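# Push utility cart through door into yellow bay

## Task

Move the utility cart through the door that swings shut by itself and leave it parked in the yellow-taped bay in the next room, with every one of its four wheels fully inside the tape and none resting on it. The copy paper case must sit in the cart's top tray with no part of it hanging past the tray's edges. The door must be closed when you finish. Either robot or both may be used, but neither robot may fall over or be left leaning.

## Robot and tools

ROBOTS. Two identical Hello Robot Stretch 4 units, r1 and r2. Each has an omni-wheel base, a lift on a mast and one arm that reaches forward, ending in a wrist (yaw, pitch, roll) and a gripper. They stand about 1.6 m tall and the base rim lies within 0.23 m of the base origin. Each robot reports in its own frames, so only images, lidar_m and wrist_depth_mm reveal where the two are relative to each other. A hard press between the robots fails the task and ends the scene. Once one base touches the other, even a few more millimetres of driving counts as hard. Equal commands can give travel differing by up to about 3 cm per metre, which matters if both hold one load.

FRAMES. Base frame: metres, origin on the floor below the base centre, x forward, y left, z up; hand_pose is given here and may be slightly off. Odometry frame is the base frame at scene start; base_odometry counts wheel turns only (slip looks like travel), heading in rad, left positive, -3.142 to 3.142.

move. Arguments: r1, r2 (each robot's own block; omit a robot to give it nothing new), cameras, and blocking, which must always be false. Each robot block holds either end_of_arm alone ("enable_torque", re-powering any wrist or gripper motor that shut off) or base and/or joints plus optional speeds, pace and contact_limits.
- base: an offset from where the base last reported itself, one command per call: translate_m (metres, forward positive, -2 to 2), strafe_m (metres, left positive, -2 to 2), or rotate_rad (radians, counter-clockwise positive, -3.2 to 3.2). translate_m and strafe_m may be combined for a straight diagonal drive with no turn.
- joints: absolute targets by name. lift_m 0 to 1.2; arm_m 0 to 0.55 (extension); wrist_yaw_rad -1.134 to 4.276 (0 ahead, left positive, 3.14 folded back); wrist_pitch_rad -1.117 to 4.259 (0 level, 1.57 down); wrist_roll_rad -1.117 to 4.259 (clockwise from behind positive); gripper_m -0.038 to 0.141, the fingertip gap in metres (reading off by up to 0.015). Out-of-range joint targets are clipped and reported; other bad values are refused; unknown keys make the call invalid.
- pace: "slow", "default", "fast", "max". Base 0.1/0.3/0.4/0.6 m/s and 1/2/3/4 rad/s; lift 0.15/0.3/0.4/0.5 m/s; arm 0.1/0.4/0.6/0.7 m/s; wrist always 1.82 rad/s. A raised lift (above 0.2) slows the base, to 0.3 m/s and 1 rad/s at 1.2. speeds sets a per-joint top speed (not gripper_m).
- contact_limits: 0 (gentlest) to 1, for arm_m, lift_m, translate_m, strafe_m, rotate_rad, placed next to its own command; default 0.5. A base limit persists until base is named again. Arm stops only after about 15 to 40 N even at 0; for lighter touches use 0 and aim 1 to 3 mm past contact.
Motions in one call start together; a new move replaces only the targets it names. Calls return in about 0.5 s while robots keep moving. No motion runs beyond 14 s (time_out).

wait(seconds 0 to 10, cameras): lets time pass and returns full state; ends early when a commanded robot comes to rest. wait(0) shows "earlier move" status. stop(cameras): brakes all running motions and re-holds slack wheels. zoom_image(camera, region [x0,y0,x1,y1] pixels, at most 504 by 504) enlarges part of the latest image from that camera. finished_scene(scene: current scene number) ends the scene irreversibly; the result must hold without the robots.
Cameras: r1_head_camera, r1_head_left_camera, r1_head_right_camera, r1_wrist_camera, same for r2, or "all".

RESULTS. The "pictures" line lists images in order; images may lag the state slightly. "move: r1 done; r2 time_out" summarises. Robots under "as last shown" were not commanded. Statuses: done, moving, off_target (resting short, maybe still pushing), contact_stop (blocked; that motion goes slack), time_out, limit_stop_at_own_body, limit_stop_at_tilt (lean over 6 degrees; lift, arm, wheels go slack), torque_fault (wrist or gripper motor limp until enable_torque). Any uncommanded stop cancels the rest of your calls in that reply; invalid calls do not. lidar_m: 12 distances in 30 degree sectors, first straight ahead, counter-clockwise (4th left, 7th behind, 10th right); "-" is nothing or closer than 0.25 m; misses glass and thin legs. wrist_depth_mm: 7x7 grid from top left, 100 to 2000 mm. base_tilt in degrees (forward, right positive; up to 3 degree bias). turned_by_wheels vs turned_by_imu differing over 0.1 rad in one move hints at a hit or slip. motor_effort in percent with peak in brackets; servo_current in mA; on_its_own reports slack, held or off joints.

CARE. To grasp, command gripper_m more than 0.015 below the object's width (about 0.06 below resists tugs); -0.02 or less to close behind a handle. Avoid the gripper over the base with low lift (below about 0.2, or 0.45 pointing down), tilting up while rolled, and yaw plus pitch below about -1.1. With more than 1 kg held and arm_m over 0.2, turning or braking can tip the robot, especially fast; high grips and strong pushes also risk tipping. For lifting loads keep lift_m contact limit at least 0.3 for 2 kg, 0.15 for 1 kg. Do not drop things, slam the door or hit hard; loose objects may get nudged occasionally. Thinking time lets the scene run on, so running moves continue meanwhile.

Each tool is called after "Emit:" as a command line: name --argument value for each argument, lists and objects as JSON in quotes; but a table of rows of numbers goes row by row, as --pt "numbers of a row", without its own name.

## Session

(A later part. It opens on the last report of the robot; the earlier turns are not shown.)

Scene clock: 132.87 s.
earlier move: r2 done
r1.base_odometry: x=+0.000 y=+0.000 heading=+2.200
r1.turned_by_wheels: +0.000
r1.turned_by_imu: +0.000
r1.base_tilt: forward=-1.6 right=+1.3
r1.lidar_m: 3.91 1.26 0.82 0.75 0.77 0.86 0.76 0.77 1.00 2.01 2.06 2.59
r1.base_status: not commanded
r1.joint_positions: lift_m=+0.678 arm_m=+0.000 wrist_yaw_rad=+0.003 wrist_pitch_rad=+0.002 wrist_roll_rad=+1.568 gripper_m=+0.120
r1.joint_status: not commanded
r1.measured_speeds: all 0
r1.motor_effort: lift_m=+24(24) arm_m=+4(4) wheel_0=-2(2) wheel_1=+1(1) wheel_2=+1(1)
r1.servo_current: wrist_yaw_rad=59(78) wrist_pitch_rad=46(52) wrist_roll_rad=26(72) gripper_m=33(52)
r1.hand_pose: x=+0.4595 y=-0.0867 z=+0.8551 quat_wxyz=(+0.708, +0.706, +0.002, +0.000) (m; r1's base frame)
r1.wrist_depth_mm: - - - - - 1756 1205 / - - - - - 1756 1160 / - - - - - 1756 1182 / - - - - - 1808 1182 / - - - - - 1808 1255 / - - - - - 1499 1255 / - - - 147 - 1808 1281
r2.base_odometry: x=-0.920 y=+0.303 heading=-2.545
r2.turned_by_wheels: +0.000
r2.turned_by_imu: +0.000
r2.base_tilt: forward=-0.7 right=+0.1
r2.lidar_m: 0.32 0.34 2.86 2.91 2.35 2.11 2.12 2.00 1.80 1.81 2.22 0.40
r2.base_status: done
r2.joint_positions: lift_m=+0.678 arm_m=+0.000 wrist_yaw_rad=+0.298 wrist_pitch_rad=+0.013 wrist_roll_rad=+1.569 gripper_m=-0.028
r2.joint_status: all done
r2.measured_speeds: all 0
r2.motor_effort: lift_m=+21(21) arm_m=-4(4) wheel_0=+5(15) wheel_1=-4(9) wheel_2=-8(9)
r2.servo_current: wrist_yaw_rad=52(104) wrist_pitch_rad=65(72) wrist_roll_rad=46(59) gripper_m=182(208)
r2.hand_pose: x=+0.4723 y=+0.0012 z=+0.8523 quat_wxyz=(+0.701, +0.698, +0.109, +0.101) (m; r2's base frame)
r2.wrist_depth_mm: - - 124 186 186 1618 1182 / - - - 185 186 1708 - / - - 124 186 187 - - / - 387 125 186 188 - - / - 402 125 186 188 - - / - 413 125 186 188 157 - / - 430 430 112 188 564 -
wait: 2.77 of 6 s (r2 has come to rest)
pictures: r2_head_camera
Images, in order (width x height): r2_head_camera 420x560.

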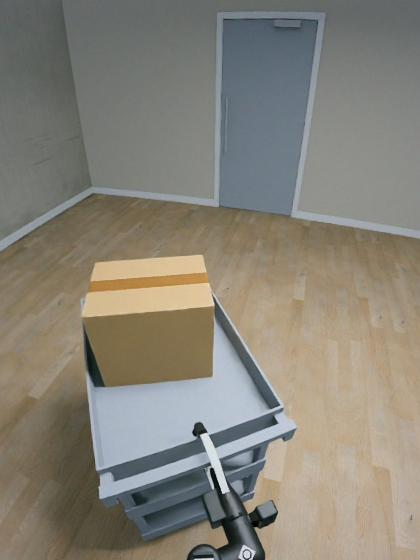

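Excellent tracking. Continue; then rotate.

Emit:
move --blocking false --r2 '{"base":{"translate_m":0.07,"strafe_m":-0.22},"joints":{"wrist_yaw_rad":0.6},"speeds":{"wrist_yaw_rad":0.13},"pace":"slow"}' --cameras '[]'

Emit:
wait --seconds 6 --cameras '[]'

Emit:
move --blocking false --r2 '{"base":{"rotate_rad":0.6},"joints":{"wrist_yaw_rad":0.0},"speeds":{"wrist_yaw_rad":0.8},"pace":"slow"}' --cameras '[]'

Emit:
wait --seconds 6 --cameras '["r2_head_camera"]'

Scene clock: 138.80 s.
move: r2 moving
r1: as last shown
r1.lidar_m: 3.92 1.26 0.77 0.74 0.77 0.85 0.78 0.77 1.04 1.99 2.03 2.61
r1.motor_effort: lift_m=+24(24) arm_m=+4(4) wheel_0=-1(2) wheel_1=+1(1) wheel_2=+1(1)
r1.servo_current: wrist_yaw_rad=52(59) wrist_pitch_rad=39(46) wrist_roll_rad=39(72) gripper_m=46(46)
r1.wrist_depth_mm: - - - - - 1708 1205 / - - - - - 1756 1160 / - - - - - 1808 1182 / - - - - - 1863 1205 / - - - - - 1808 1255 / - - - - - 1499 1255 / - - - 147 - 1863 1255
r2.base_odometry: x=-0.930 y=+0.311 heading=-2.545
r2.turned_by_wheels: -0.001
r2.turned_by_imu: +0.000
r2.base_tilt: forward=-0.7 right=+0.1
r2.lidar_m: 0.33 0.33 2.86 2.91 2.33 2.09 2.12 1.98 1.77 1.79 2.21 0.42
r2.base_status: translate_m moving; strafe_m moving
r2.joint_positions: lift_m=+0.678 arm_m=+0.000 wrist_yaw_rad=+0.349 wrist_pitch_rad=+0.013 wrist_roll_rad=+1.569 gripper_m=-0.028
r2.joint_status: wrist_yaw_rad moving
r2.measured_speeds: translate_m=+0.015 strafe_m=-0.048 rotate_rad=-0.001 lift_m=+0.000 arm_m=+0.000 wrist_yaw_rad=+0.119 wrist_pitch_rad=+0.000 wrist_roll_rad=+0.000
r2.motor_effort: lift_m=+21(21) arm_m=-4(4) wheel_0=+13(13) wheel_1=-5(7) wheel_2=-13(13)
r2.servo_current: wrist_yaw_rad=72(78) wrist_pitch_rad=59(72) wrist_roll_rad=46(59) gripper_m=176(182)
r2.hand_pose: x=+0.4718 y=+0.0165 z=+0.8523 quat_wxyz=(+0.698, +0.695, +0.127, +0.119) (m; r2's base frame)
r2.wrist_depth_mm: - - - 181 182 1618 1160 / - - - 182 183 1708 - / - 436 375 183 185 - - / - 384 123 184 185 - - / - 397 123 185 186 - - / - 413 124 186 187 157 - / - 436 436 112 189 544 -
pictures: none
No camera images: "cameras" was empty.

Scene clock: 141.87 s.
earlier move: r2 done
r1.base_odometry: x=+0.000 y=+0.000 heading=+2.200
r1.turned_by_wheels: +0.000
r1.turned_by_imu: +0.000
r1.base_tilt: forward=-1.6 right=+1.3
r1.lidar_m: 3.90 1.23 0.84 0.74 0.74 0.82 0.76 0.79 0.99 2.01 2.06 2.59
r1.base_status: not commanded
r1.joint_positions: lift_m=+0.678 arm_m=+0.000 wrist_yaw_rad=+0.003 wrist_pitch_rad=+0.002 wrist_roll_rad=+1.568 gripper_m=+0.120
r1.joint_status: not commanded
r1.measured_speeds: all 0
r1.motor_effort: lift_m=+24(24) arm_m=+4(4) wheel_0=-2(2) wheel_1=+1(1) wheel_2=+1(1)
r1.servo_current: wrist_yaw_rad=65(72) wrist_pitch_rad=39(52) wrist_roll_rad=52(72) gripper_m=39(52)
r1.hand_pose: x=+0.4595 y=-0.0867 z=+0.8551 quat_wxyz=(+0.708, +0.706, +0.002, +0.000) (m; r1's base frame)
r1.wrist_depth_mm: - - - - - 1708 1205 / - - - - - 1756 1182 / - - - - - 1756 1182 / - - - - - 1808 1205 / - - - - - 1808 1255 / - - - - - 1499 1255 / - - - 147 - 1808 1281
r2.base_odometry: x=-1.101 y=+0.445 heading=-2.545
r2.turned_by_wheels: +0.000
r2.turned_by_imu: +0.001
r2.base_tilt: forward=-0.7 right=+0.0
r2.lidar_m: 0.41 0.30 3.06 3.04 2.51 2.22 2.26 1.80 1.61 1.63 1.99 0.49
r2.base_status: done
r2.joint_positions: lift_m=+0.678 arm_m=+0.000 wrist_yaw_rad=+0.599 wrist_pitch_rad=+0.013 wrist_roll_rad=+1.569 gripper_m=-0.028
r2.joint_status: all done
r2.measured_speeds: all 0
r2.motor_effort: lift_m=+21(21) arm_m=-4(4) wheel_0=+5(13) wheel_1=-5(8) wheel_2=-6(13)
r2.servo_current: wrist_yaw_rad=46(150) wrist_pitch_rad=65(78) wrist_roll_rad=46(59) gripper_m=176(189)
r2.hand_pose: x=+0.4584 y=+0.0904 z=+0.8523 quat_wxyz=(+0.678, +0.674, +0.213, +0.205) (m; r2's base frame)
r2.wrist_depth_mm: - - - 182 183 1618 1160 / - - - 183 184 1708 - / - 452 375 185 185 - - / - 387 124 185 186 - - / - 402 125 187 188 - - / - 415 170 187 188 156 - / - 442 439 112 190 544 -
wait: 3.07 of 6 s (r2 has come to rest)
pictures: none
No camera images: "cameras" was empty.

Scene clock: 142.37 s.
move: r2 moving
r1: as last shown
r1.base_tilt: forward=-1.6 right=+1.2
r1.lidar_m: 3.89 1.28 0.82 0.74 0.77 0.83 0.76 0.77 0.98 2.00 2.05 2.59
r1.servo_current: wrist_yaw_rad=59(65) wrist_pitch_rad=46(52) wrist_roll_rad=65(65) gripper_m=39(52)
r1.wrist_depth_mm: - - - - - 1756 1205 / - - - - - 1808 1160 / - - - - - 1756 1182 / - - - - - 1863 1182 / - - - - - 1808 1255 / - - - - - 1499 1255 / - - - 147 - 1808 1255
r2.base_odometry: x=-1.101 y=+0.445 heading=-2.419
r2.turned_by_wheels: +0.126
r2.turned_by_imu: +0.123
r2.base_tilt: forward=-0.7 right=+0.0
r2.lidar_m: 0.31 0.28 3.04 3.12 2.39 2.24 2.31 1.69 1.60 1.67 2.22 0.45
r2.base_status: rotate_rad moving
r2.joint_positions: lift_m=+0.678 arm_m=+0.000 wrist_yaw_rad=+0.304 wrist_pitch_rad=+0.013 wrist_roll_rad=+1.571 gripper_m=-0.028
r2.joint_status: wrist_yaw_rad moving
r2.measured_speeds: translate_m=+0.000 strafe_m=-0.001 rotate_rad=+0.489 lift_m=+0.000 arm_m=+0.000 wrist_yaw_rad=-0.851 wrist_pitch_rad=+0.000 wrist_roll_rad=+0.000
r2.motor_effort: lift_m=+21(21) arm_m=-4(4) wheel_0=-2(7) wheel_1=-6(8) wheel_2=-7(8)
r2.servo_current: wrist_yaw_rad=202(293) wrist_pitch_rad=65(72) wrist_roll_rad=46(52) gripper_m=169(182)
r2.hand_pose: x=+0.4722 y=+0.0029 z=+0.8523 quat_wxyz=(+0.700, +0.698, +0.111, +0.103) (m; r2's base frame)
r2.wrist_depth_mm: - - - 211 213 1464 1118 / - - - 206 208 1576 - / - - - 200 202 - - / - 392 394 196 198 - - / - 394 399 191 194 - - / - 399 177 188 189 159 - / - 399 410 112 187 154 -
pictures: none
No camera images: "cameras" was empty.

Scene clock: 143.70 s.
earlier move: r2 done
r1.base_odometry: x=+0.000 y=+0.000 heading=+2.200
r1.turned_by_wheels: +0.000
r1.turned_by_imu: +0.000
r1.base_tilt: forward=-1.6 right=+1.3
r1.lidar_m: 3.91 1.24 0.82 0.73 0.76 0.84 0.76 0.80 1.01 2.00 2.05 2.59
r1.base_status: not commanded
r1.joint_positions: lift_m=+0.678 arm_m=+0.000 wrist_yaw_rad=+0.003 wrist_pitch_rad=+0.002 wrist_roll_rad=+1.568 gripper_m=+0.120
r1.joint_status: not commanded
r1.measured_speeds: all 0
r1.motor_effort: lift_m=+24(24) arm_m=+3(4) wheel_0=-2(2) wheel_1=+1(1) wheel_2=+1(1)
r1.servo_current: wrist_yaw_rad=52(72) wrist_pitch_rad=39(52) wrist_roll_rad=52(65) gripper_m=46(52)
r1.hand_pose: x=+0.4595 y=-0.0867 z=+0.8551 quat_wxyz=(+0.708, +0.706, +0.002, +0.000) (m; r1's base frame)
r1.wrist_depth_mm: - - - - - 1708 1205 / - - - - - 1808 1182 / - - - - - 1808 1182 / - - - - - 1808 1205 / - - - - - 1863 1255 / - - - - - 1537 1255 / - - - 147 - 1863 1255
r2.base_odometry: x=-1.101 y=+0.445 heading=-1.947
r2.turned_by_wheels: +0.472
r2.turned_by_imu: +0.458
r2.base_tilt: forward=-0.7 right=+0.0
r2.lidar_m: 0.37 0.39 3.08 2.41 2.24 2.27 1.76 1.61 1.64 2.13 3.51 0.35
r2.base_status: done
r2.joint_positions: lift_m=+0.678 arm_m=+0.000 wrist_yaw_rad=-0.008 wrist_pitch_rad=+0.013 wrist_roll_rad=+1.570 gripper_m=-0.028
r2.joint_status: all done
r2.measured_speeds: all 0
r2.motor_effort: lift_m=+21(21) arm_m=-4(4) wheel_0=-7(11) wheel_1=-6(8) wheel_2=-13(13)
r2.servo_current: wrist_yaw_rad=39(293) wrist_pitch_rad=72(72) wrist_roll_rad=52(59) gripper_m=169(182)
r2.hand_pose: x=+0.4586 y=-0.0896 z=+0.8523 quat_wxyz=(+0.707, +0.707, +0.002, -0.007) (m; r2's base frame)
r2.wrist_depth_mm: - - 113 171 172 1576 - / - - 477 174 176 - - / - 375 118 177 179 - - / - 389 121 180 184 - - / - 413 407 185 187 - - / - 436 176 187 190 155 - / - 462 469 112 193 1537 492
wait: 1.33 of 6 s (r2 has come to rest)
pictures: r2_head_camera
Images, in order (width x height): r2_head_camera 420x560.

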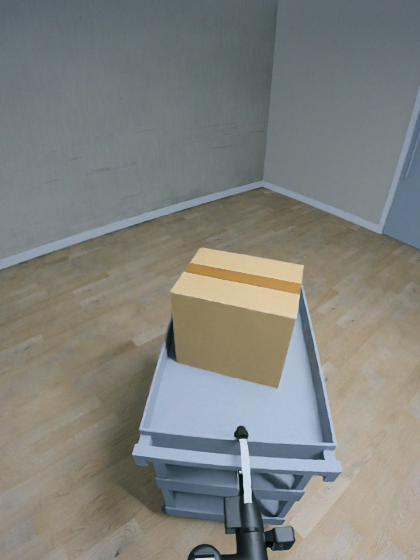

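Emit:
move --blocking false --r2 '{"base":{"translate_m":0.08,"strafe_m":-0.49},"joints":{"wrist_yaw_rad":0.65},"speeds":{"wrist_yaw_rad":0.13},"pace":"slow"}' --cameras '[]'

Emit:
wait --seconds 8 --cameras '["r2_head_camera"]'

Emit:
move --blocking false --r2 '{"base":{"rotate_rad":0.65},"joints":{"wrist_yaw_rad":0.0},"speeds":{"wrist_yaw_rad":0.6},"pace":"slow"}' --cameras '[]'

Emit:
wait --seconds 6 --cameras '["r2_head_camera"]'

Scene clock: 152.53 s.
move: r2 moving
r1: as last shown
r1.base_tilt: forward=-1.6 right=+1.2
r1.lidar_m: 3.92 1.24 0.81 0.74 0.75 0.85 0.76 0.78 1.03 2.01 2.04 2.58
r1.motor_effort: lift_m=+24(24) arm_m=+3(4) wheel_0=-2(2) wheel_1=+1(1) wheel_2=+0(1)
r1.servo_current: wrist_yaw_rad=46(59) wrist_pitch_rad=39(52) wrist_roll_rad=52(59) gripper_m=39(46)
r1.wrist_depth_mm: - - - - - 1708 1205 / - - - - - 1756 1182 / - - - - - 1756 1182 / - - - - - 1808 1205 / - - - - - 1756 1255 / - - - - - 1499 1281 / - - - 147 - 1808 1281
r2.base_odometry: x=-1.114 y=+0.448 heading=-1.948
r2.turned_by_wheels: -0.001
r2.turned_by_imu: -0.001
r2.base_tilt: forward=-0.8 right=+0.1
r2.lidar_m: 0.34 0.38 3.11 2.43 2.24 2.30 1.73 1.59 1.61 2.11 3.50 0.37
r2.base_status: translate_m moving; strafe_m moving
r2.joint_positions: lift_m=+0.678 arm_m=+0.000 wrist_yaw_rad=+0.031 wrist_pitch_rad=+0.013 wrist_roll_rad=+1.570 gripper_m=-0.028
r2.joint_status: wrist_yaw_rad moving
r2.measured_speeds: translate_m=+0.009 strafe_m=-0.051 rotate_rad=+0.003 lift_m=+0.000 arm_m=+0.000 wrist_yaw_rad=+0.159 wrist_pitch_rad=+0.000 wrist_roll_rad=+0.000
r2.motor_effort: lift_m=+21(21) arm_m=-3(4) wheel_0=+5(7) wheel_1=-7(10) wheel_2=-14(15)
r2.servo_current: wrist_yaw_rad=163(202) wrist_pitch_rad=72(72) wrist_roll_rad=33(52) gripper_m=176(176)
r2.hand_pose: x=+0.4618 y=-0.0784 z=+0.8523 quat_wxyz=(+0.707, +0.707, +0.015, +0.007) (m; r2's base frame)
r2.wrist_depth_mm: - - 107 - 166 1499 - / - - 111 168 170 - - / - 366 362 174 175 - - / - 389 382 177 180 - - / - 418 407 183 185 - - / - 442 169 187 189 154 - / - 477 480 112 194 1430 473
pictures: none
No camera images: "cameras" was empty.

Scene clock: 158.23 s.
earlier move: r2 done
r1.base_odometry: x=+0.000 y=+0.000 heading=+2.200
r1.turned_by_wheels: +0.000
r1.turned_by_imu: +0.000
r1.base_tilt: forward=-1.6 right=+1.2
r1.lidar_m: 3.90 1.27 0.80 0.75 0.75 0.87 0.76 0.77 1.00 2.00 2.03 2.58
r1.base_status: not commanded
r1.joint_positions: lift_m=+0.678 arm_m=+0.000 wrist_yaw_rad=+0.003 wrist_pitch_rad=+0.002 wrist_roll_rad=+1.568 gripper_m=+0.120
r1.joint_status: not commanded
r1.measured_speeds: all 0
r1.motor_effort: lift_m=+24(24) arm_m=+4(4) wheel_0=-2(2) wheel_1=+1(1) wheel_2=+0(1)
r1.servo_current: wrist_yaw_rad=39(72) wrist_pitch_rad=39(52) wrist_roll_rad=26(72) gripper_m=39(52)
r1.hand_pose: x=+0.4595 y=-0.0867 z=+0.8551 quat_wxyz=(+0.708, +0.706, +0.002, +0.000) (m; r1's base frame)
r1.wrist_depth_mm: - - - - - 1756 1205 / - - - - - 1808 1160 / - - - - - 1756 1160 / - - - - - 1808 1182 / - - - - - 1808 1255 / - - - - - 1499 1255 / - - - 147 - 1808 1281
r2.base_odometry: x=-1.586 y=+0.551 heading=-1.947
r2.turned_by_wheels: +0.001
r2.turned_by_imu: +0.002
r2.base_tilt: forward=-0.6 right=+0.1
r2.lidar_m: 0.41 0.31 0.36 2.90 2.67 2.27 1.51 1.38 1.42 1.78 3.07 0.43
r2.base_status: done
r2.joint_positions: lift_m=+0.678 arm_m=+0.000 wrist_yaw_rad=+0.647 wrist_pitch_rad=+0.013 wrist_roll_rad=+1.570 gripper_m=-0.028
r2.joint_status: all done
r2.measured_speeds: all 0
r2.motor_effort: lift_m=+21(21) arm_m=+4(4) wheel_0=+3(11) wheel_1=-6(10) wheel_2=-2(15)
r2.servo_current: wrist_yaw_rad=52(202) wrist_pitch_rad=72(72) wrist_roll_rad=46(65) gripper_m=176(182)
r2.hand_pose: x=+0.4537 y=+0.1041 z=+0.8523 quat_wxyz=(+0.672, +0.669, +0.229, +0.221) (m; r2's base frame)
r2.wrist_depth_mm: - - 104 160 160 - - / - 480 107 164 167 - - / - 366 112 170 173 - - / - 399 384 116 179 - - / - 427 415 182 184 - - / - 459 174 125 192 154 - / - - - 112 195 1499 455
wait: 5.70 of 8 s (r2 has come to rest)
pictures: r2_head_camera
Images, in order (width x height): r2_head_camera 420x560.

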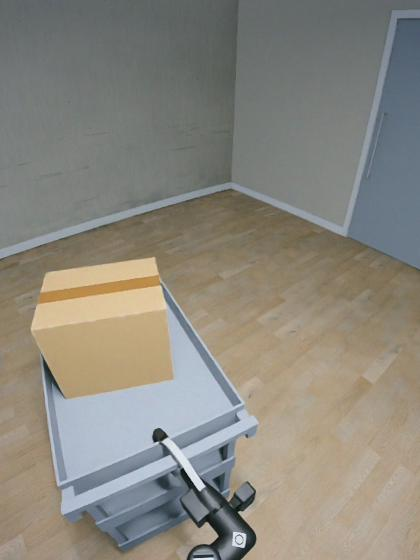

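Scene clock: 158.73 s.
move: r2 moving
r1: as last shown
r1.base_tilt: forward=-1.6 right=+1.3
r1.lidar_m: 3.91 1.23 0.82 0.75 0.77 0.86 0.75 0.80 0.99 2.00 2.05 2.59
r1.motor_effort: lift_m=+24(24) arm_m=+4(4) wheel_0=-2(2) wheel_1=+1(1) wheel_2=+1(1)
r1.servo_current: wrist_yaw_rad=65(65) wrist_pitch_rad=39(46) wrist_roll_rad=52(59) gripper_m=46(46)
r1.wrist_depth_mm: - - - - - 1756 1229 / - - - - - 1708 1205 / - - - - - 1756 1205 / - - - - - 1808 1205 / - - - - - 1808 1255 / - - - - - 1537 1281 / - - - 147 - 1863 1281
r2.base_odometry: x=-1.586 y=+0.551 heading=-1.822
r2.turned_by_wheels: +0.126
r2.turned_by_imu: +0.122
r2.base_tilt: forward=-0.7 right=+0.1
r2.lidar_m: 0.37 0.32 3.43 2.78 2.68 2.00 1.44 1.37 1.47 2.05 3.05 0.42
r2.base_status: rotate_rad moving
r2.joint_positions: lift_m=+0.678 arm_m=+0.000 wrist_yaw_rad=+0.414 wrist_pitch_rad=+0.013 wrist_roll_rad=+1.570 gripper_m=-0.028
r2.joint_status: wrist_yaw_rad moving
r2.measured_speeds: translate_m=+0.000 strafe_m=+0.000 rotate_rad=+0.477 lift_m=+0.000 arm_m=+0.000 wrist_yaw_rad=-0.672 wrist_pitch_rad=+0.000 wrist_roll_rad=+0.000
r2.motor_effort: lift_m=+21(21) arm_m=+4(4) wheel_0=-5(6) wheel_1=-7(9) wheel_2=-10(10)
r2.servo_current: wrist_yaw_rad=65(143) wrist_pitch_rad=72(72) wrist_roll_rad=52(52) gripper_m=176(182)
r2.hand_pose: x=+0.4701 y=+0.0359 z=+0.8523 quat_wxyz=(+0.693, +0.691, +0.149, +0.141) (m; r2's base frame)
r2.wrist_depth_mm: - - 113 171 173 1576 - / - - 554 174 177 - - / - 375 119 179 179 - - / - 389 121 180 183 - - / - 413 407 185 187 - - / - 433 169 188 190 156 - / - 462 466 112 193 504 492
pictures: none
No camera images: "cameras" was empty.

Scene clock: 160.13 s.
earlier move: r2 done
r1.base_odometry: x=+0.000 y=+0.000 heading=+2.200
r1.turned_by_wheels: +0.000
r1.turned_by_imu: +0.000
r1.base_tilt: forward=-1.6 right=+1.3
r1.lidar_m: 3.91 1.24 0.82 0.71 0.74 0.84 0.76 0.78 1.00 2.02 2.07 2.58
r1.base_status: not commanded
r1.joint_positions: lift_m=+0.678 arm_m=+0.000 wrist_yaw_rad=+0.003 wrist_pitch_rad=+0.002 wrist_roll_rad=+1.568 gripper_m=+0.120
r1.joint_status: not commanded
r1.measured_speeds: all 0
r1.motor_effort: lift_m=+24(24) arm_m=+4(4) wheel_0=-2(2) wheel_1=+1(1) wheel_2=+1(1)
r1.servo_current: wrist_yaw_rad=39(65) wrist_pitch_rad=46(52) wrist_roll_rad=52(65) gripper_m=46(52)
r1.hand_pose: x=+0.4595 y=-0.0867 z=+0.8551 quat_wxyz=(+0.708, +0.706, +0.002, +0.000) (m; r1's base frame)
r1.wrist_depth_mm: - - - - - 1756 1205 / - - - - - 1808 1160 / - - - - - 1808 1182 / - - - - - 1808 1205 / - - - - - 1808 1229 / - - - - - 1499 1255 / - - - 147 - 1863 1281
r2.base_odometry: x=-1.586 y=+0.551 heading=-1.300
r2.turned_by_wheels: +0.522
r2.turned_by_imu: +0.507
r2.base_tilt: forward=-0.7 right=+0.1
r2.lidar_m: 0.39 0.44 2.78 2.67 1.98 1.45 1.39 1.46 2.04 3.07 3.23 0.35
r2.base_status: done
r2.joint_positions: lift_m=+0.678 arm_m=+0.000 wrist_yaw_rad=-0.011 wrist_pitch_rad=+0.013 wrist_roll_rad=+1.570 gripper_m=-0.028
r2.joint_status: all done
r2.measured_speeds: all 0
r2.motor_effort: lift_m=+21(21) arm_m=-4(4) wheel_0=-10(14) wheel_1=-7(9) wheel_2=-11(16)
r2.servo_current: wrist_yaw_rad=59(143) wrist_pitch_rad=72(78) wrist_roll_rad=39(59) gripper_m=169(182)
r2.hand_pose: x=+0.4583 y=-0.0906 z=+0.8523 quat_wxyz=(+0.707, +0.707, +0.001, -0.008) (m; r2's base frame)
r2.wrist_depth_mm: - - - - 148 - - / - 345 349 - 157 - - / - 373 104 160 165 - - / - 407 402 109 175 - - / - 459 117 179 184 - - / - - 174 125 197 153 - / - - - 112 206 1537 442
wait: 1.40 of 6 s (r2 has come to rest)
pictures: r2_head_camera
Images, in order (width x height): r2_head_camera 420x560.

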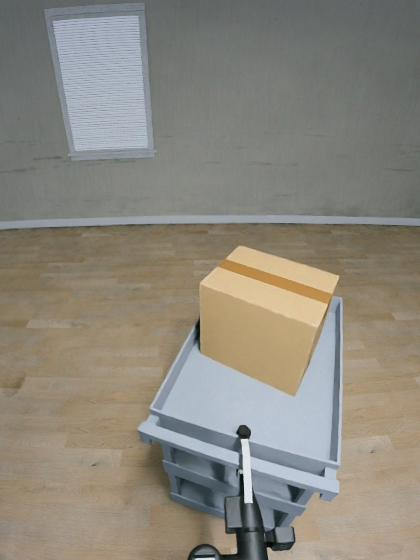

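Emit:
move --blocking false --r2 '{"base":{"translate_m":0.06,"strafe_m":-0.53},"joints":{"wrist_yaw_rad":0.6},"speeds":{"wrist_yaw_rad":0.11},"pace":"slow"}' --cameras '[]'

Emit:
wait --seconds 8 --cameras '["r2_head_camera"]'

Emit:
move --blocking false --r2 '{"base":{"rotate_rad":0.65},"joints":{"wrist_yaw_rad":0.0},"speeds":{"wrist_yaw_rad":0.6},"pace":"slow"}' --cameras '[]'

Emit:
wait --seconds 6 --cameras '["r2_head_camera"]'

Scene clock: 166.93 s.
move: r2 moving
r1: as last shown
r1.lidar_m: 3.92 1.22 0.81 0.73 0.74 0.83 0.76 0.78 0.97 2.00 2.06 2.61
r1.servo_current: wrist_yaw_rad=52(72) wrist_pitch_rad=39(46) wrist_roll_rad=52(65) gripper_m=46(46)
r1.wrist_depth_mm: - - - - - 1708 1205 / - - - - - 1756 1182 / - - - - - 1756 1182 / - - - - - 1756 1182 / - - - - - 1808 1255 / - - - - - 1537 1281 / - - - 147 - 1808 1255
r2.base_odometry: x=-1.599 y=+0.546 heading=-1.301
r2.turned_by_wheels: -0.001
r2.turned_by_imu: -0.001
r2.base_tilt: forward=-0.7 right=+0.1
r2.lidar_m: 0.38 0.45 2.81 2.70 1.98 1.45 1.39 1.48 2.05 3.05 3.20 0.35
r2.base_status: translate_m moving; strafe_m moving
r2.joint_positions: lift_m=+0.678 arm_m=+0.000 wrist_yaw_rad=+0.023 wrist_pitch_rad=+0.013 wrist_roll_rad=+1.570 gripper_m=-0.028
r2.joint_status: wrist_yaw_rad moving
r2.measured_speeds: translate_m=+0.007 strafe_m=-0.052 rotate_rad=+0.001 lift_m=+0.000 arm_m=+0.000 wrist_yaw_rad=+0.147 wrist_pitch_rad=+0.000 wrist_roll_rad=+0.000
r2.motor_effort: lift_m=+21(21) arm_m=-3(4) wheel_0=+4(8) wheel_1=-7(11) wheel_2=-14(14)
r2.servo_current: wrist_yaw_rad=182(228) wrist_pitch_rad=65(72) wrist_roll_rad=39(52) gripper_m=169(176)
r2.hand_pose: x=+0.4612 y=-0.0809 z=+0.8523 quat_wxyz=(+0.708, +0.707, +0.012, +0.004) (m; r2's base frame)
r2.wrist_depth_mm: - 462 - - 143 - - / 349 338 340 - 151 - - / - 368 373 160 161 - - / - 410 404 106 172 - - / - 466 113 113 182 647 - / - - 175 121 194 154 - / - - - 112 206 1430 433
pictures: none
No camera images: "cameras" was empty.

Scene clock: 172.97 s.
earlier move: r2 done
r1.base_odometry: x=+0.000 y=+0.000 heading=+2.200
r1.turned_by_wheels: +0.000
r1.turned_by_imu: +0.000
r1.base_tilt: forward=-1.6 right=+1.3
r1.lidar_m: 3.93 1.26 0.79 0.74 0.75 0.84 0.76 0.79 1.04 2.01 2.05 2.58
r1.base_status: not commanded
r1.joint_positions: lift_m=+0.678 arm_m=+0.000 wrist_yaw_rad=+0.003 wrist_pitch_rad=+0.002 wrist_roll_rad=+1.568 gripper_m=+0.120
r1.joint_status: not commanded
r1.measured_speeds: all 0
r1.motor_effort: lift_m=+24(24) arm_m=+4(4) wheel_0=-1(2) wheel_1=+1(1) wheel_2=+0(1)
r1.servo_current: wrist_yaw_rad=33(72) wrist_pitch_rad=46(52) wrist_roll_rad=52(78) gripper_m=39(52)
r1.hand_pose: x=+0.4595 y=-0.0867 z=+0.8551 quat_wxyz=(+0.708, +0.706, +0.002, +0.000) (m; r1's base frame)
r1.wrist_depth_mm: - - - - - 1708 1205 / - - - - - 1756 1182 / - - - - - 1756 1182 / - - - - - 1808 1182 / - - - - - 1808 1281 / - - - - - 1499 1255 / - - - 147 - 1863 1255
r2.base_odometry: x=-2.081 y=+0.352 heading=-1.300
r2.turned_by_wheels: +0.001
r2.turned_by_imu: +0.001
r2.base_tilt: forward=-0.7 right=+0.1
r2.lidar_m: 0.38 0.36 3.34 3.19 2.07 1.51 1.45 1.52 2.14 2.53 2.67 0.40
r2.base_status: done
r2.joint_positions: lift_m=+0.678 arm_m=+0.000 wrist_yaw_rad=+0.597 wrist_pitch_rad=+0.013 wrist_roll_rad=+1.570 gripper_m=-0.028
r2.joint_status: all done
r2.measured_speeds: all 0
r2.motor_effort: lift_m=+21(21) arm_m=-4(4) wheel_0=+6(12) wheel_1=-5(11) wheel_2=-3(14)
r2.servo_current: wrist_yaw_rad=46(228) wrist_pitch_rad=72(78) wrist_roll_rad=52(72) gripper_m=169(182)
r2.hand_pose: x=+0.4585 y=+0.0898 z=+0.8523 quat_wxyz=(+0.678, +0.674, +0.212, +0.204) (m; r2's base frame)
r2.wrist_depth_mm: - - - - 145 - - / - 343 345 - 153 - - / - 368 364 160 162 - - / - 404 399 107 174 - - / - 459 114 113 182 668 - / - - 174 122 195 156 - / - - - 112 202 1366 436
wait: 6.03 of 8 s (r2 has come to rest)
pictures: r2_head_camera
Images, in order (width x height): r2_head_camera 420x560.

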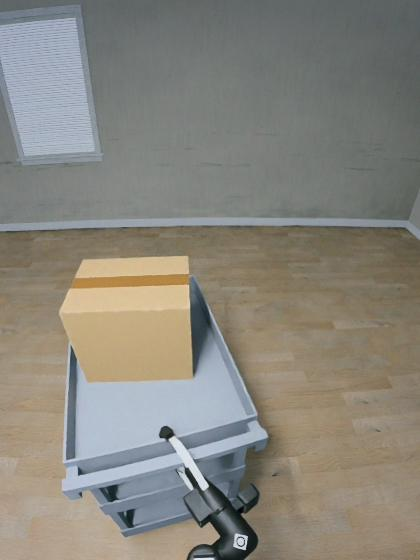

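Scene clock: 173.47 s.
move: r2 moving
r1: as last shown
r1.lidar_m: 3.91 1.26 0.83 0.74 0.77 0.84 0.75 0.80 1.02 2.02 2.06 2.60
r1.motor_effort: lift_m=+24(24) arm_m=+4(4) wheel_0=-2(2) wheel_1=+1(1) wheel_2=+1(1)
r1.servo_current: wrist_yaw_rad=59(59) wrist_pitch_rad=46(46) wrist_roll_rad=52(59) gripper_m=39(46)
r1.wrist_depth_mm: - - - - - 1708 1205 / - - - - - 1708 1182 / - - - - - 1756 1182 / - - - - - 1808 1205 / - - - - - 1808 1255 / - - - - - 1499 1255 / - - - 147 - 1863 1255
r2.base_odometry: x=-2.081 y=+0.352 heading=-1.175
r2.turned_by_wheels: +0.125
r2.turned_by_imu: +0.122
r2.base_tilt: forward=-0.6 right=+0.1
r2.lidar_m: 0.37 0.36 3.25 3.21 1.87 1.48 1.45 1.59 2.48 2.55 2.78 0.37
r2.base_status: rotate_rad moving
r2.joint_positions: lift_m=+0.678 arm_m=+0.000 wrist_yaw_rad=+0.362 wrist_pitch_rad=+0.013 wrist_roll_rad=+1.570 gripper_m=-0.028
r2.joint_status: wrist_yaw_rad moving
r2.measured_speeds: translate_m=-0.001 strafe_m=+0.000 rotate_rad=+0.481 lift_m=+0.000 arm_m=+0.000 wrist_yaw_rad=-0.663 wrist_pitch_rad=+0.000 wrist_roll_rad=+0.000
r2.motor_effort: lift_m=+21(21) arm_m=-4(4) wheel_0=-6(6) wheel_1=-7(9) wheel_2=-9(9)
r2.servo_current: wrist_yaw_rad=85(143) wrist_pitch_rad=72(72) wrist_roll_rad=52(65) gripper_m=169(182)
r2.hand_pose: x=+0.4715 y=+0.0205 z=+0.8523 quat_wxyz=(+0.697, +0.694, +0.132, +0.123) (m; r2's base frame)
r2.wrist_depth_mm: - - - 157 156 - - / - 418 104 160 163 - - / - 366 108 167 169 - - / - 394 384 114 177 - - / - 433 418 181 184 - - / - 469 174 125 193 156 - / - - - 112 198 1366 449
pictures: none
No camera images: "cameras" was empty.

Scene clock: 174.90 s.
earlier move: r2 done
r1.base_odometry: x=+0.000 y=+0.000 heading=+2.200
r1.turned_by_wheels: +0.000
r1.turned_by_imu: +0.000
r1.base_tilt: forward=-1.6 right=+1.3
r1.lidar_m: 3.90 1.27 0.84 0.72 0.76 0.85 0.78 0.78 1.04 2.00 2.03 2.58
r1.base_status: not commanded
r1.joint_positions: lift_m=+0.678 arm_m=+0.000 wrist_yaw_rad=+0.003 wrist_pitch_rad=+0.002 wrist_roll_rad=+1.568 gripper_m=+0.120
r1.joint_status: not commanded
r1.measured_speeds: all 0
r1.motor_effort: lift_m=+24(24) arm_m=+4(4) wheel_0=-2(2) wheel_1=+1(1) wheel_2=+0(1)
r1.servo_current: wrist_yaw_rad=65(65) wrist_pitch_rad=46(46) wrist_roll_rad=52(72) gripper_m=39(46)
r1.hand_pose: x=+0.4595 y=-0.0867 z=+0.8551 quat_wxyz=(+0.708, +0.706, +0.002, +0.000) (m; r1's base frame)
r1.wrist_depth_mm: - - - - - 1756 1205 / - - - - - 1708 1182 / - - - - - 1808 1182 / - - - - - 1863 1205 / - - - - - 1808 1255 / - - - - - 1499 1255 / - - - 147 - 1863 1281
r2.base_odometry: x=-2.081 y=+0.352 heading=-0.652
r2.turned_by_wheels: +0.523
r2.turned_by_imu: +0.507
r2.base_tilt: forward=-0.7 right=+0.1
r2.lidar_m: 0.38 3.23 3.19 1.88 1.46 1.45 1.57 2.41 2.53 2.76 0.34 0.32
r2.base_status: done
r2.joint_positions: lift_m=+0.678 arm_m=+0.000 wrist_yaw_rad=-0.015 wrist_pitch_rad=+0.013 wrist_roll_rad=+1.569 gripper_m=-0.028
r2.joint_status: all done
r2.measured_speeds: all 0
r2.motor_effort: lift_m=+21(21) arm_m=-4(4) wheel_0=-8(15) wheel_1=-6(9) wheel_2=-13(14)
r2.servo_current: wrist_yaw_rad=85(143) wrist_pitch_rad=65(72) wrist_roll_rad=52(65) gripper_m=176(182)
r2.hand_pose: x=+0.4579 y=-0.0918 z=+0.8523 quat_wxyz=(+0.708, +0.707, -0.001, -0.010) (m; r2's base frame)
r2.wrist_depth_mm: 315 310 - - 133 - - / 353 342 - - 141 - - / - 382 - - 153 - - / - 449 439 - 167 - - / - - 477 106 182 603 - / - - 167 121 199 154 500 / - - - 112 217 1537 1205
wait: 1.43 of 6 s (r2 has come to rest)
pictures: r2_head_camera
Images, in order (width x height): r2_head_camera 420x560.

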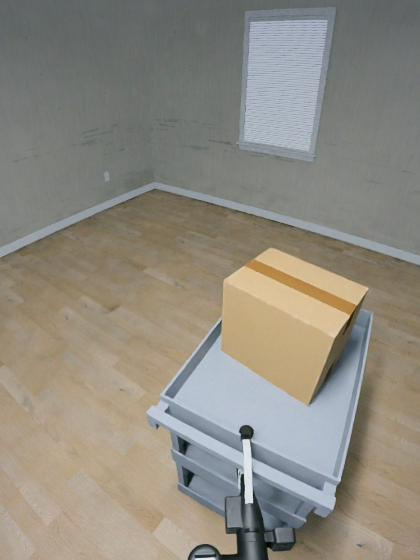

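Emit:
move --blocking false --r2 '{"base":{"translate_m":0.02,"strafe_m":-0.6},"joints":{"wrist_yaw_rad":0.45},"speeds":{"wrist_yaw_rad":0.08},"pace":"slow"}' --cameras '[]'

Emit:
wait --seconds 9 --cameras '["r2_head_camera"]'

Emit:
move --blocking false --r2 '{"base":{"rotate_rad":0.6},"joints":{"wrist_yaw_rad":-0.1},"speeds":{"wrist_yaw_rad":0.5},"pace":"slow"}' --cameras '[]'

Emit:
wait --seconds 6 --cameras '["r2_head_camera","r2_head_right_camera"]'

Scene clock: 183.47 s.
move: r2 moving
r1: as last shown
r1.lidar_m: 3.90 1.25 0.84 0.74 0.76 0.85 0.76 0.77 0.99 2.00 2.03 2.58
r1.motor_effort: lift_m=+24(24) arm_m=+3(4) wheel_0=-2(2) wheel_1=+1(1) wheel_2=+1(1)
r1.servo_current: wrist_yaw_rad=65(65) wrist_pitch_rad=52(52) wrist_roll_rad=52(59) gripper_m=39(46)
r1.wrist_depth_mm: - - - - - 1756 1205 / - - - - - 1708 1182 / - - - - - 1756 1182 / - - - - - 1808 1205 / - - - - - 1863 1255 / - - - - - 1537 1255 / - - - 147 - 1808 1281
r2.base_odometry: x=-2.089 y=+0.341 heading=-0.653
r2.turned_by_wheels: -0.001
r2.turned_by_imu: -0.001
r2.base_tilt: forward=-0.7 right=+0.1
r2.lidar_m: 0.37 0.51 3.22 1.86 1.47 1.44 1.62 2.47 2.54 2.75 3.26 0.33
r2.base_status: translate_m moving; strafe_m moving
r2.joint_positions: lift_m=+0.678 arm_m=+0.000 wrist_yaw_rad=+0.009 wrist_pitch_rad=+0.013 wrist_roll_rad=+1.569 gripper_m=-0.028
r2.joint_status: wrist_yaw_rad moving
r2.measured_speeds: translate_m=+0.002 strafe_m=-0.056 rotate_rad=+0.001 lift_m=+0.000 arm_m=+0.000 wrist_yaw_rad=+0.117 wrist_pitch_rad=+0.000 wrist_roll_rad=+0.000
r2.motor_effort: lift_m=+21(21) arm_m=-4(4) wheel_0=+6(7) wheel_1=-8(10) wheel_2=-13(13)
r2.servo_current: wrist_yaw_rad=117(241) wrist_pitch_rad=72(72) wrist_roll_rad=39(52) gripper_m=169(182)
r2.hand_pose: x=+0.4601 y=-0.0848 z=+0.8523 quat_wxyz=(+0.708, +0.707, +0.008, -0.001) (m; r2's base frame)
r2.wrist_depth_mm: 309 309 - - 125 - - / 347 336 - - 136 - - / - 379 - - 147 - - / - 439 439 - 162 640 - / - - 521 - 179 591 - / - - 166 116 200 157 - / - - - 112 131 1464 1160
pictures: none
No camera images: "cameras" was empty.

Scene clock: 190.13 s.
earlier move: r2 done
r1.base_odometry: x=+0.000 y=+0.000 heading=+2.200
r1.turned_by_wheels: +0.000
r1.turned_by_imu: +0.000
r1.base_tilt: forward=-1.6 right=+1.3
r1.lidar_m: 3.91 1.24 0.78 0.74 0.75 0.85 0.77 0.78 1.00 2.01 2.04 2.59
r1.base_status: not commanded
r1.joint_positions: lift_m=+0.678 arm_m=+0.000 wrist_yaw_rad=+0.003 wrist_pitch_rad=+0.002 wrist_roll_rad=+1.568 gripper_m=+0.120
r1.joint_status: not commanded
r1.measured_speeds: all 0
r1.motor_effort: lift_m=+24(24) arm_m=+3(4) wheel_0=-2(3) wheel_1=+1(1) wheel_2=+1(1)
r1.servo_current: wrist_yaw_rad=33(78) wrist_pitch_rad=39(52) wrist_roll_rad=20(65) gripper_m=46(52)
r1.hand_pose: x=+0.4595 y=-0.0867 z=+0.8551 quat_wxyz=(+0.708, +0.706, +0.002, +0.000) (m; r1's base frame)
r1.wrist_depth_mm: - - - - - 1708 1229 / - - - - - 1756 1182 / - - - - - 1756 1182 / - - - - - 1756 1182 / - - - - - 1863 1255 / - - - - - 1499 1255 / - - - 147 - 1863 1229
r2.base_odometry: x=-2.429 y=-0.136 heading=-0.652
r2.turned_by_wheels: +0.001
r2.turned_by_imu: +0.002
r2.base_tilt: forward=-0.7 right=+0.1
r2.lidar_m: 0.38 0.35 3.64 2.34 1.86 1.82 1.97 2.13 2.06 2.22 2.90 0.40
r2.base_status: done
r2.joint_positions: lift_m=+0.678 arm_m=+0.000 wrist_yaw_rad=+0.452 wrist_pitch_rad=+0.013 wrist_roll_rad=+1.570 gripper_m=-0.028
r2.joint_status: all done
r2.measured_speeds: all 0
r2.motor_effort: lift_m=+21(21) arm_m=+4(4) wheel_0=+7(14) wheel_1=-5(10) wheel_2=-3(14)
r2.servo_current: wrist_yaw_rad=33(241) wrist_pitch_rad=65(72) wrist_roll_rad=39(59) gripper_m=169(182)
r2.hand_pose: x=+0.4685 y=+0.0473 z=+0.8524 quat_wxyz=(+0.690, +0.688, +0.163, +0.154) (m; r2's base frame)
r2.wrist_depth_mm: - - - - 152 - - / - 353 345 156 160 - - / - 370 106 163 168 - - / - 404 397 112 177 - - / - 445 427 181 186 707 - / - 496 173 126 196 157 - / - - - 112 203 1397 -
wait: 6.67 of 9 s (r2 has come to rest)
pictures: r2_head_camera
Images, in order (width x height): r2_head_camera 420x560.

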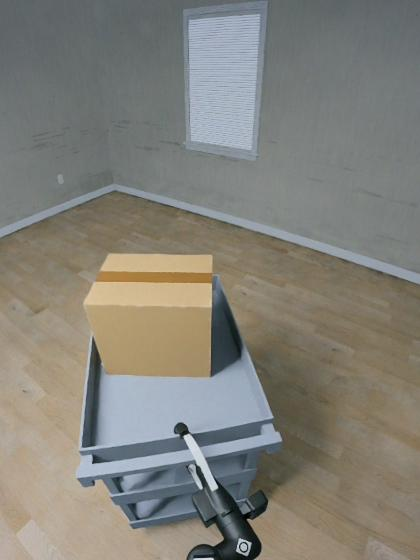

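Scene clock: 190.63 s.
move: r2 moving
r1: as last shown
r1.base_tilt: forward=-1.5 right=+1.3
r1.lidar_m: 3.91 1.26 0.83 0.75 0.77 0.84 0.75 0.77 0.99 2.00 2.05 2.59
r1.motor_effort: lift_m=+24(24) arm_m=+3(4) wheel_0=-1(2) wheel_1=+1(1) wheel_2=+1(1)
r1.servo_current: wrist_yaw_rad=52(59) wrist_pitch_rad=39(52) wrist_roll_rad=52(52) gripper_m=39(46)
r1.wrist_depth_mm: - - - - - 1708 1205 / - - - - - 1756 1182 / - - - - - 1808 1182 / - - - - - 1756 1205 / - - - - - 1808 1255 / - - - - - 1499 1281 / - - - 147 - 1808 1255
r2.base_odometry: x=-2.429 y=-0.136 heading=-0.527
r2.turned_by_wheels: +0.125
r2.turned_by_imu: +0.122
r2.base_tilt: forward=-0.7 right=+0.1
r2.lidar_m: 0.35 0.36 3.67 2.14 1.83 1.82 2.14 2.07 2.06 2.39 2.85 0.38
r2.base_status: rotate_rad moving
r2.joint_positions: lift_m=+0.678 arm_m=+0.000 wrist_yaw_rad=+0.250 wrist_pitch_rad=+0.013 wrist_roll_rad=+1.571 gripper_m=-0.028
r2.joint_status: wrist_yaw_rad moving
r2.measured_speeds: translate_m=-0.001 strafe_m=-0.001 rotate_rad=+0.483 lift_m=+0.000 arm_m=+0.000 wrist_yaw_rad=-0.592 wrist_pitch_rad=+0.000 wrist_roll_rad=+0.000
r2.motor_effort: lift_m=+21(21) arm_m=+4(4) wheel_0=-6(6) wheel_1=-7(8) wheel_2=-7(7)
r2.servo_current: wrist_yaw_rad=39(195) wrist_pitch_rad=65(72) wrist_roll_rad=46(52) gripper_m=176(176)
r2.hand_pose: x=+0.4719 y=-0.0133 z=+0.8524 quat_wxyz=(+0.702, +0.701, +0.093, +0.084) (m; r2's base frame)
r2.wrist_depth_mm: - - 105 161 161 - - / - 452 109 163 167 - - / - 368 112 171 173 - - / - 399 387 117 180 - - / - 430 427 185 186 - - / - 466 174 127 194 156 - / - - - 112 199 1336 455
pictures: none
No camera images: "cameras" was empty.

Scene clock: 191.97 s.
earlier move: r2 done
r1.base_odometry: x=+0.000 y=+0.000 heading=+2.200
r1.turned_by_wheels: +0.000
r1.turned_by_imu: +0.000
r1.base_tilt: forward=-1.6 right=+1.3
r1.lidar_m: 3.90 1.27 0.83 0.75 0.75 0.84 0.76 0.80 1.02 1.99 2.02 2.59
r1.base_status: not commanded
r1.joint_positions: lift_m=+0.678 arm_m=+0.000 wrist_yaw_rad=+0.003 wrist_pitch_rad=+0.002 wrist_roll_rad=+1.568 gripper_m=+0.120
r1.joint_status: not commanded
r1.measured_speeds: all 0
r1.motor_effort: lift_m=+24(24) arm_m=+4(4) wheel_0=-2(2) wheel_1=+1(1) wheel_2=+1(1)
r1.servo_current: wrist_yaw_rad=65(65) wrist_pitch_rad=39(52) wrist_roll_rad=52(59) gripper_m=46(46)
r1.hand_pose: x=+0.4595 y=-0.0867 z=+0.8551 quat_wxyz=(+0.708, +0.706, +0.002, +0.000) (m; r1's base frame)
r1.wrist_depth_mm: - - - - - 1708 1205 / - - - - - 1756 1160 / - - - - - 1808 1182 / - - - - - 1756 1205 / - - - - - 1808 1281 / - - - - - 1499 1281 / - - - 147 - 1808 1255
r2.base_odometry: x=-2.429 y=-0.137 heading=-0.054
r2.turned_by_wheels: +0.473
r2.turned_by_imu: +0.458
r2.base_tilt: forward=-0.7 right=+0.1
r2.lidar_m: 0.38 3.68 2.23 1.83 1.82 2.06 2.10 2.08 2.32 2.85 0.35 0.31
r2.base_status: done
r2.joint_positions: lift_m=+0.678 arm_m=+0.000 wrist_yaw_rad=-0.112 wrist_pitch_rad=+0.013 wrist_roll_rad=+1.570 gripper_m=-0.028
r2.joint_status: all done
r2.measured_speeds: all 0
r2.motor_effort: lift_m=+21(21) arm_m=-2(4) wheel_0=-9(16) wheel_1=-6(10) wheel_2=-11(13)
r2.servo_current: wrist_yaw_rad=65(195) wrist_pitch_rad=65(72) wrist_roll_rad=52(52) gripper_m=176(182)
r2.hand_pose: x=+0.4477 y=-0.1192 z=+0.8524 quat_wxyz=(+0.706, +0.706, -0.035, -0.044) (m; r2's base frame)
r2.wrist_depth_mm: - 402 - - 142 - - / - 340 343 - 151 - - / - 375 379 159 161 - - / - 418 413 107 175 - - / - 488 449 115 184 640 - / - - 167 122 198 154 - / - - - 112 210 1537 427
wait: 1.33 of 6 s (r2 has come to rest)
pictures: r2_head_camera, r2_head_right_camera
Images, in order (width x height): r2_head_camera 420x560, r2_head_right_camera 420x672.

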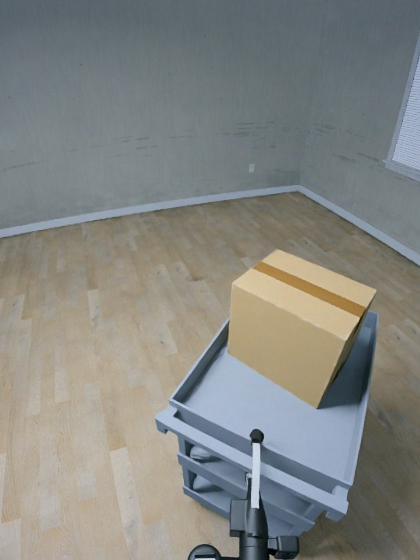

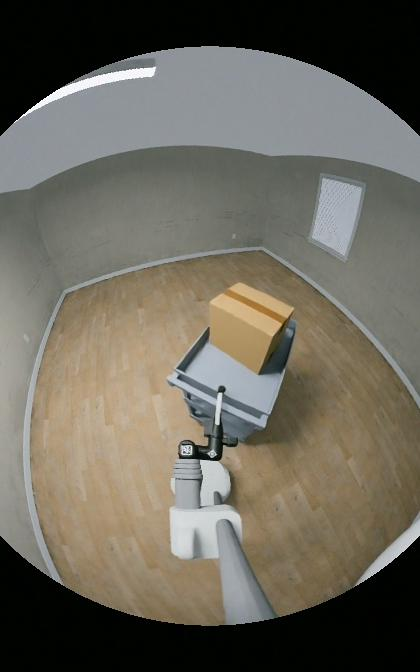

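Emit:
move --blocking false --r2 '{"base":{"translate_m":0.25,"strafe_m":-0.5},"joints":{"wrist_yaw_rad":-0.1},"pace":"slow"}' --cameras '[]'

Emit:
wait --seconds 9 --cameras '["r2_head_camera","r2_head_right_camera"]'

Scene clock: 201.73 s.
move: r2 moving
r1: as last shown
r1.lidar_m: 3.89 1.27 0.81 0.74 0.75 0.84 0.75 0.78 1.02 2.02 2.04 2.60
r1.servo_current: wrist_yaw_rad=33(65) wrist_pitch_rad=46(46) wrist_roll_rad=59(72) gripper_m=39(46)
r1.wrist_depth_mm: - - - - - 1708 1205 / - - - - - 1808 1182 / - - - - - 1756 1160 / - - - - - 1808 1160 / - - - - - 1808 1255 / - - - - - 1499 1281 / - - - 147 - 1863 1281
r2.base_odometry: x=-2.424 y=-0.148 heading=-0.055
r2.turned_by_wheels: -0.001
r2.turned_by_imu: +0.000
r2.base_tilt: forward=-0.7 right=+0.0
r2.lidar_m: 0.38 3.64 2.22 1.86 1.84 2.10 2.08 2.07 2.34 2.83 0.35 0.32
r2.base_status: translate_m moving; strafe_m moving
r2.joint_positions: lift_m=+0.678 arm_m=+0.000 wrist_yaw_rad=-0.112 wrist_pitch_rad=+0.013 wrist_roll_rad=+1.570 gripper_m=-0.028
r2.joint_status: all done
r2.measured_speeds: translate_m=+0.022 strafe_m=-0.043 rotate_rad=+0.002 lift_m=+0.000 arm_m=+0.000 wrist_yaw_rad=+0.000 wrist_pitch_rad=+0.000 wrist_roll_rad=+0.000
r2.motor_effort: lift_m=+21(21) arm_m=-2(4) wheel_0=+6(11) wheel_1=-7(10) wheel_2=-15(15)
r2.servo_current: wrist_yaw_rad=78(78) wrist_pitch_rad=65(72) wrist_roll_rad=33(46) gripper_m=169(176)
r2.hand_pose: x=+0.4477 y=-0.1192 z=+0.8524 quat_wxyz=(+0.706, +0.706, -0.035, -0.044) (m; r2's base frame)
r2.wrist_depth_mm: - 399 - - 140 - - / 347 340 342 - 150 - - / - 373 379 158 159 - - / - 418 410 165 172 - - / - 484 113 113 182 647 - / - - 173 121 198 154 - / - - - 112 126 1464 430
pictures: none
No camera images: "cameras" was empty.

Scene clock: 208.10 s.
earlier move: r2 done
r1.base_odometry: x=+0.000 y=+0.000 heading=+2.200
r1.turned_by_wheels: +0.000
r1.turned_by_imu: +0.000
r1.base_tilt: forward=-1.6 right=+1.3
r1.lidar_m: 3.92 1.27 0.82 0.72 0.75 0.84 0.77 0.79 1.00 2.01 2.03 2.59
r1.base_status: not commanded
r1.joint_positions: lift_m=+0.678 arm_m=+0.000 wrist_yaw_rad=+0.003 wrist_pitch_rad=+0.002 wrist_roll_rad=+1.568 gripper_m=+0.120
r1.joint_status: not commanded
r1.measured_speeds: all 0
r1.motor_effort: lift_m=+24(24) arm_m=+4(4) wheel_0=-1(2) wheel_1=+1(1) wheel_2=+1(1)
r1.servo_current: wrist_yaw_rad=59(72) wrist_pitch_rad=39(52) wrist_roll_rad=39(72) gripper_m=46(52)
r1.hand_pose: x=+0.4595 y=-0.0867 z=+0.8551 quat_wxyz=(+0.708, +0.706, +0.002, +0.000) (m; r1's base frame)
r1.wrist_depth_mm: - - - - - 1756 1205 / - - - - - 1756 1182 / - - - - - 1756 1182 / - - - - - 1863 1182 / - - - - - 1863 1255 / - - - - - 1499 1255 / - - - 147 - 1808 1281
r2.base_odometry: x=-2.207 y=-0.649 heading=-0.054
r2.turned_by_wheels: +0.001
r2.turned_by_imu: +0.003
r2.base_tilt: forward=-0.7 right=+0.1
r2.lidar_m: 0.31 0.30 2.89 2.37 2.36 2.63 2.16 2.12 2.44 2.30 2.31 0.38
r2.base_status: done
r2.joint_positions: lift_m=+0.678 arm_m=+0.000 wrist_yaw_rad=-0.097 wrist_pitch_rad=+0.013 wrist_roll_rad=+1.571 gripper_m=-0.028
r2.joint_status: all done
r2.measured_speeds: all 0
r2.motor_effort: lift_m=+20(21) arm_m=+4(4) wheel_0=+6(14) wheel_1=-2(10) wheel_2=-4(16)
r2.servo_current: wrist_yaw_rad=65(78) wrist_pitch_rad=65(72) wrist_roll_rad=33(59) gripper_m=169(182)
r2.hand_pose: x=+0.4495 y=-0.1148 z=+0.8524 quat_wxyz=(+0.706, +0.706, -0.030, -0.039) (m; r2's base frame)
r2.wrist_depth_mm: - - - 229 235 1308 1025 / - - - 218 224 1661 1205 / - - - 210 211 1756 - / - - 404 202 205 - - / - 399 404 195 198 - - / - 397 175 135 191 157 - / - 392 399 112 186 151 -
wait: 6.37 of 9 s (r2 has come to rest)
pictures: r2_head_camera, r2_head_right_camera
Images, in order (width x height): r2_head_camera 420x560, r2_head_right_camera 420x672.

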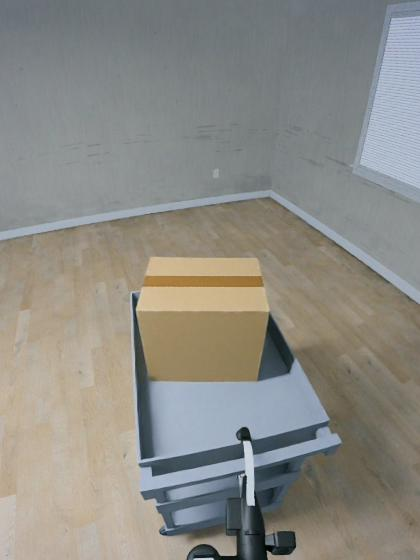

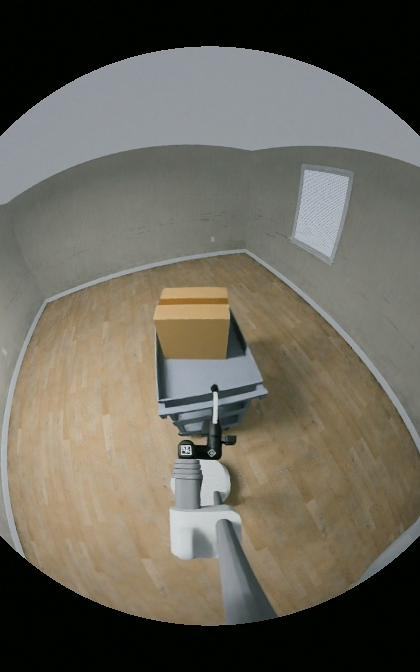

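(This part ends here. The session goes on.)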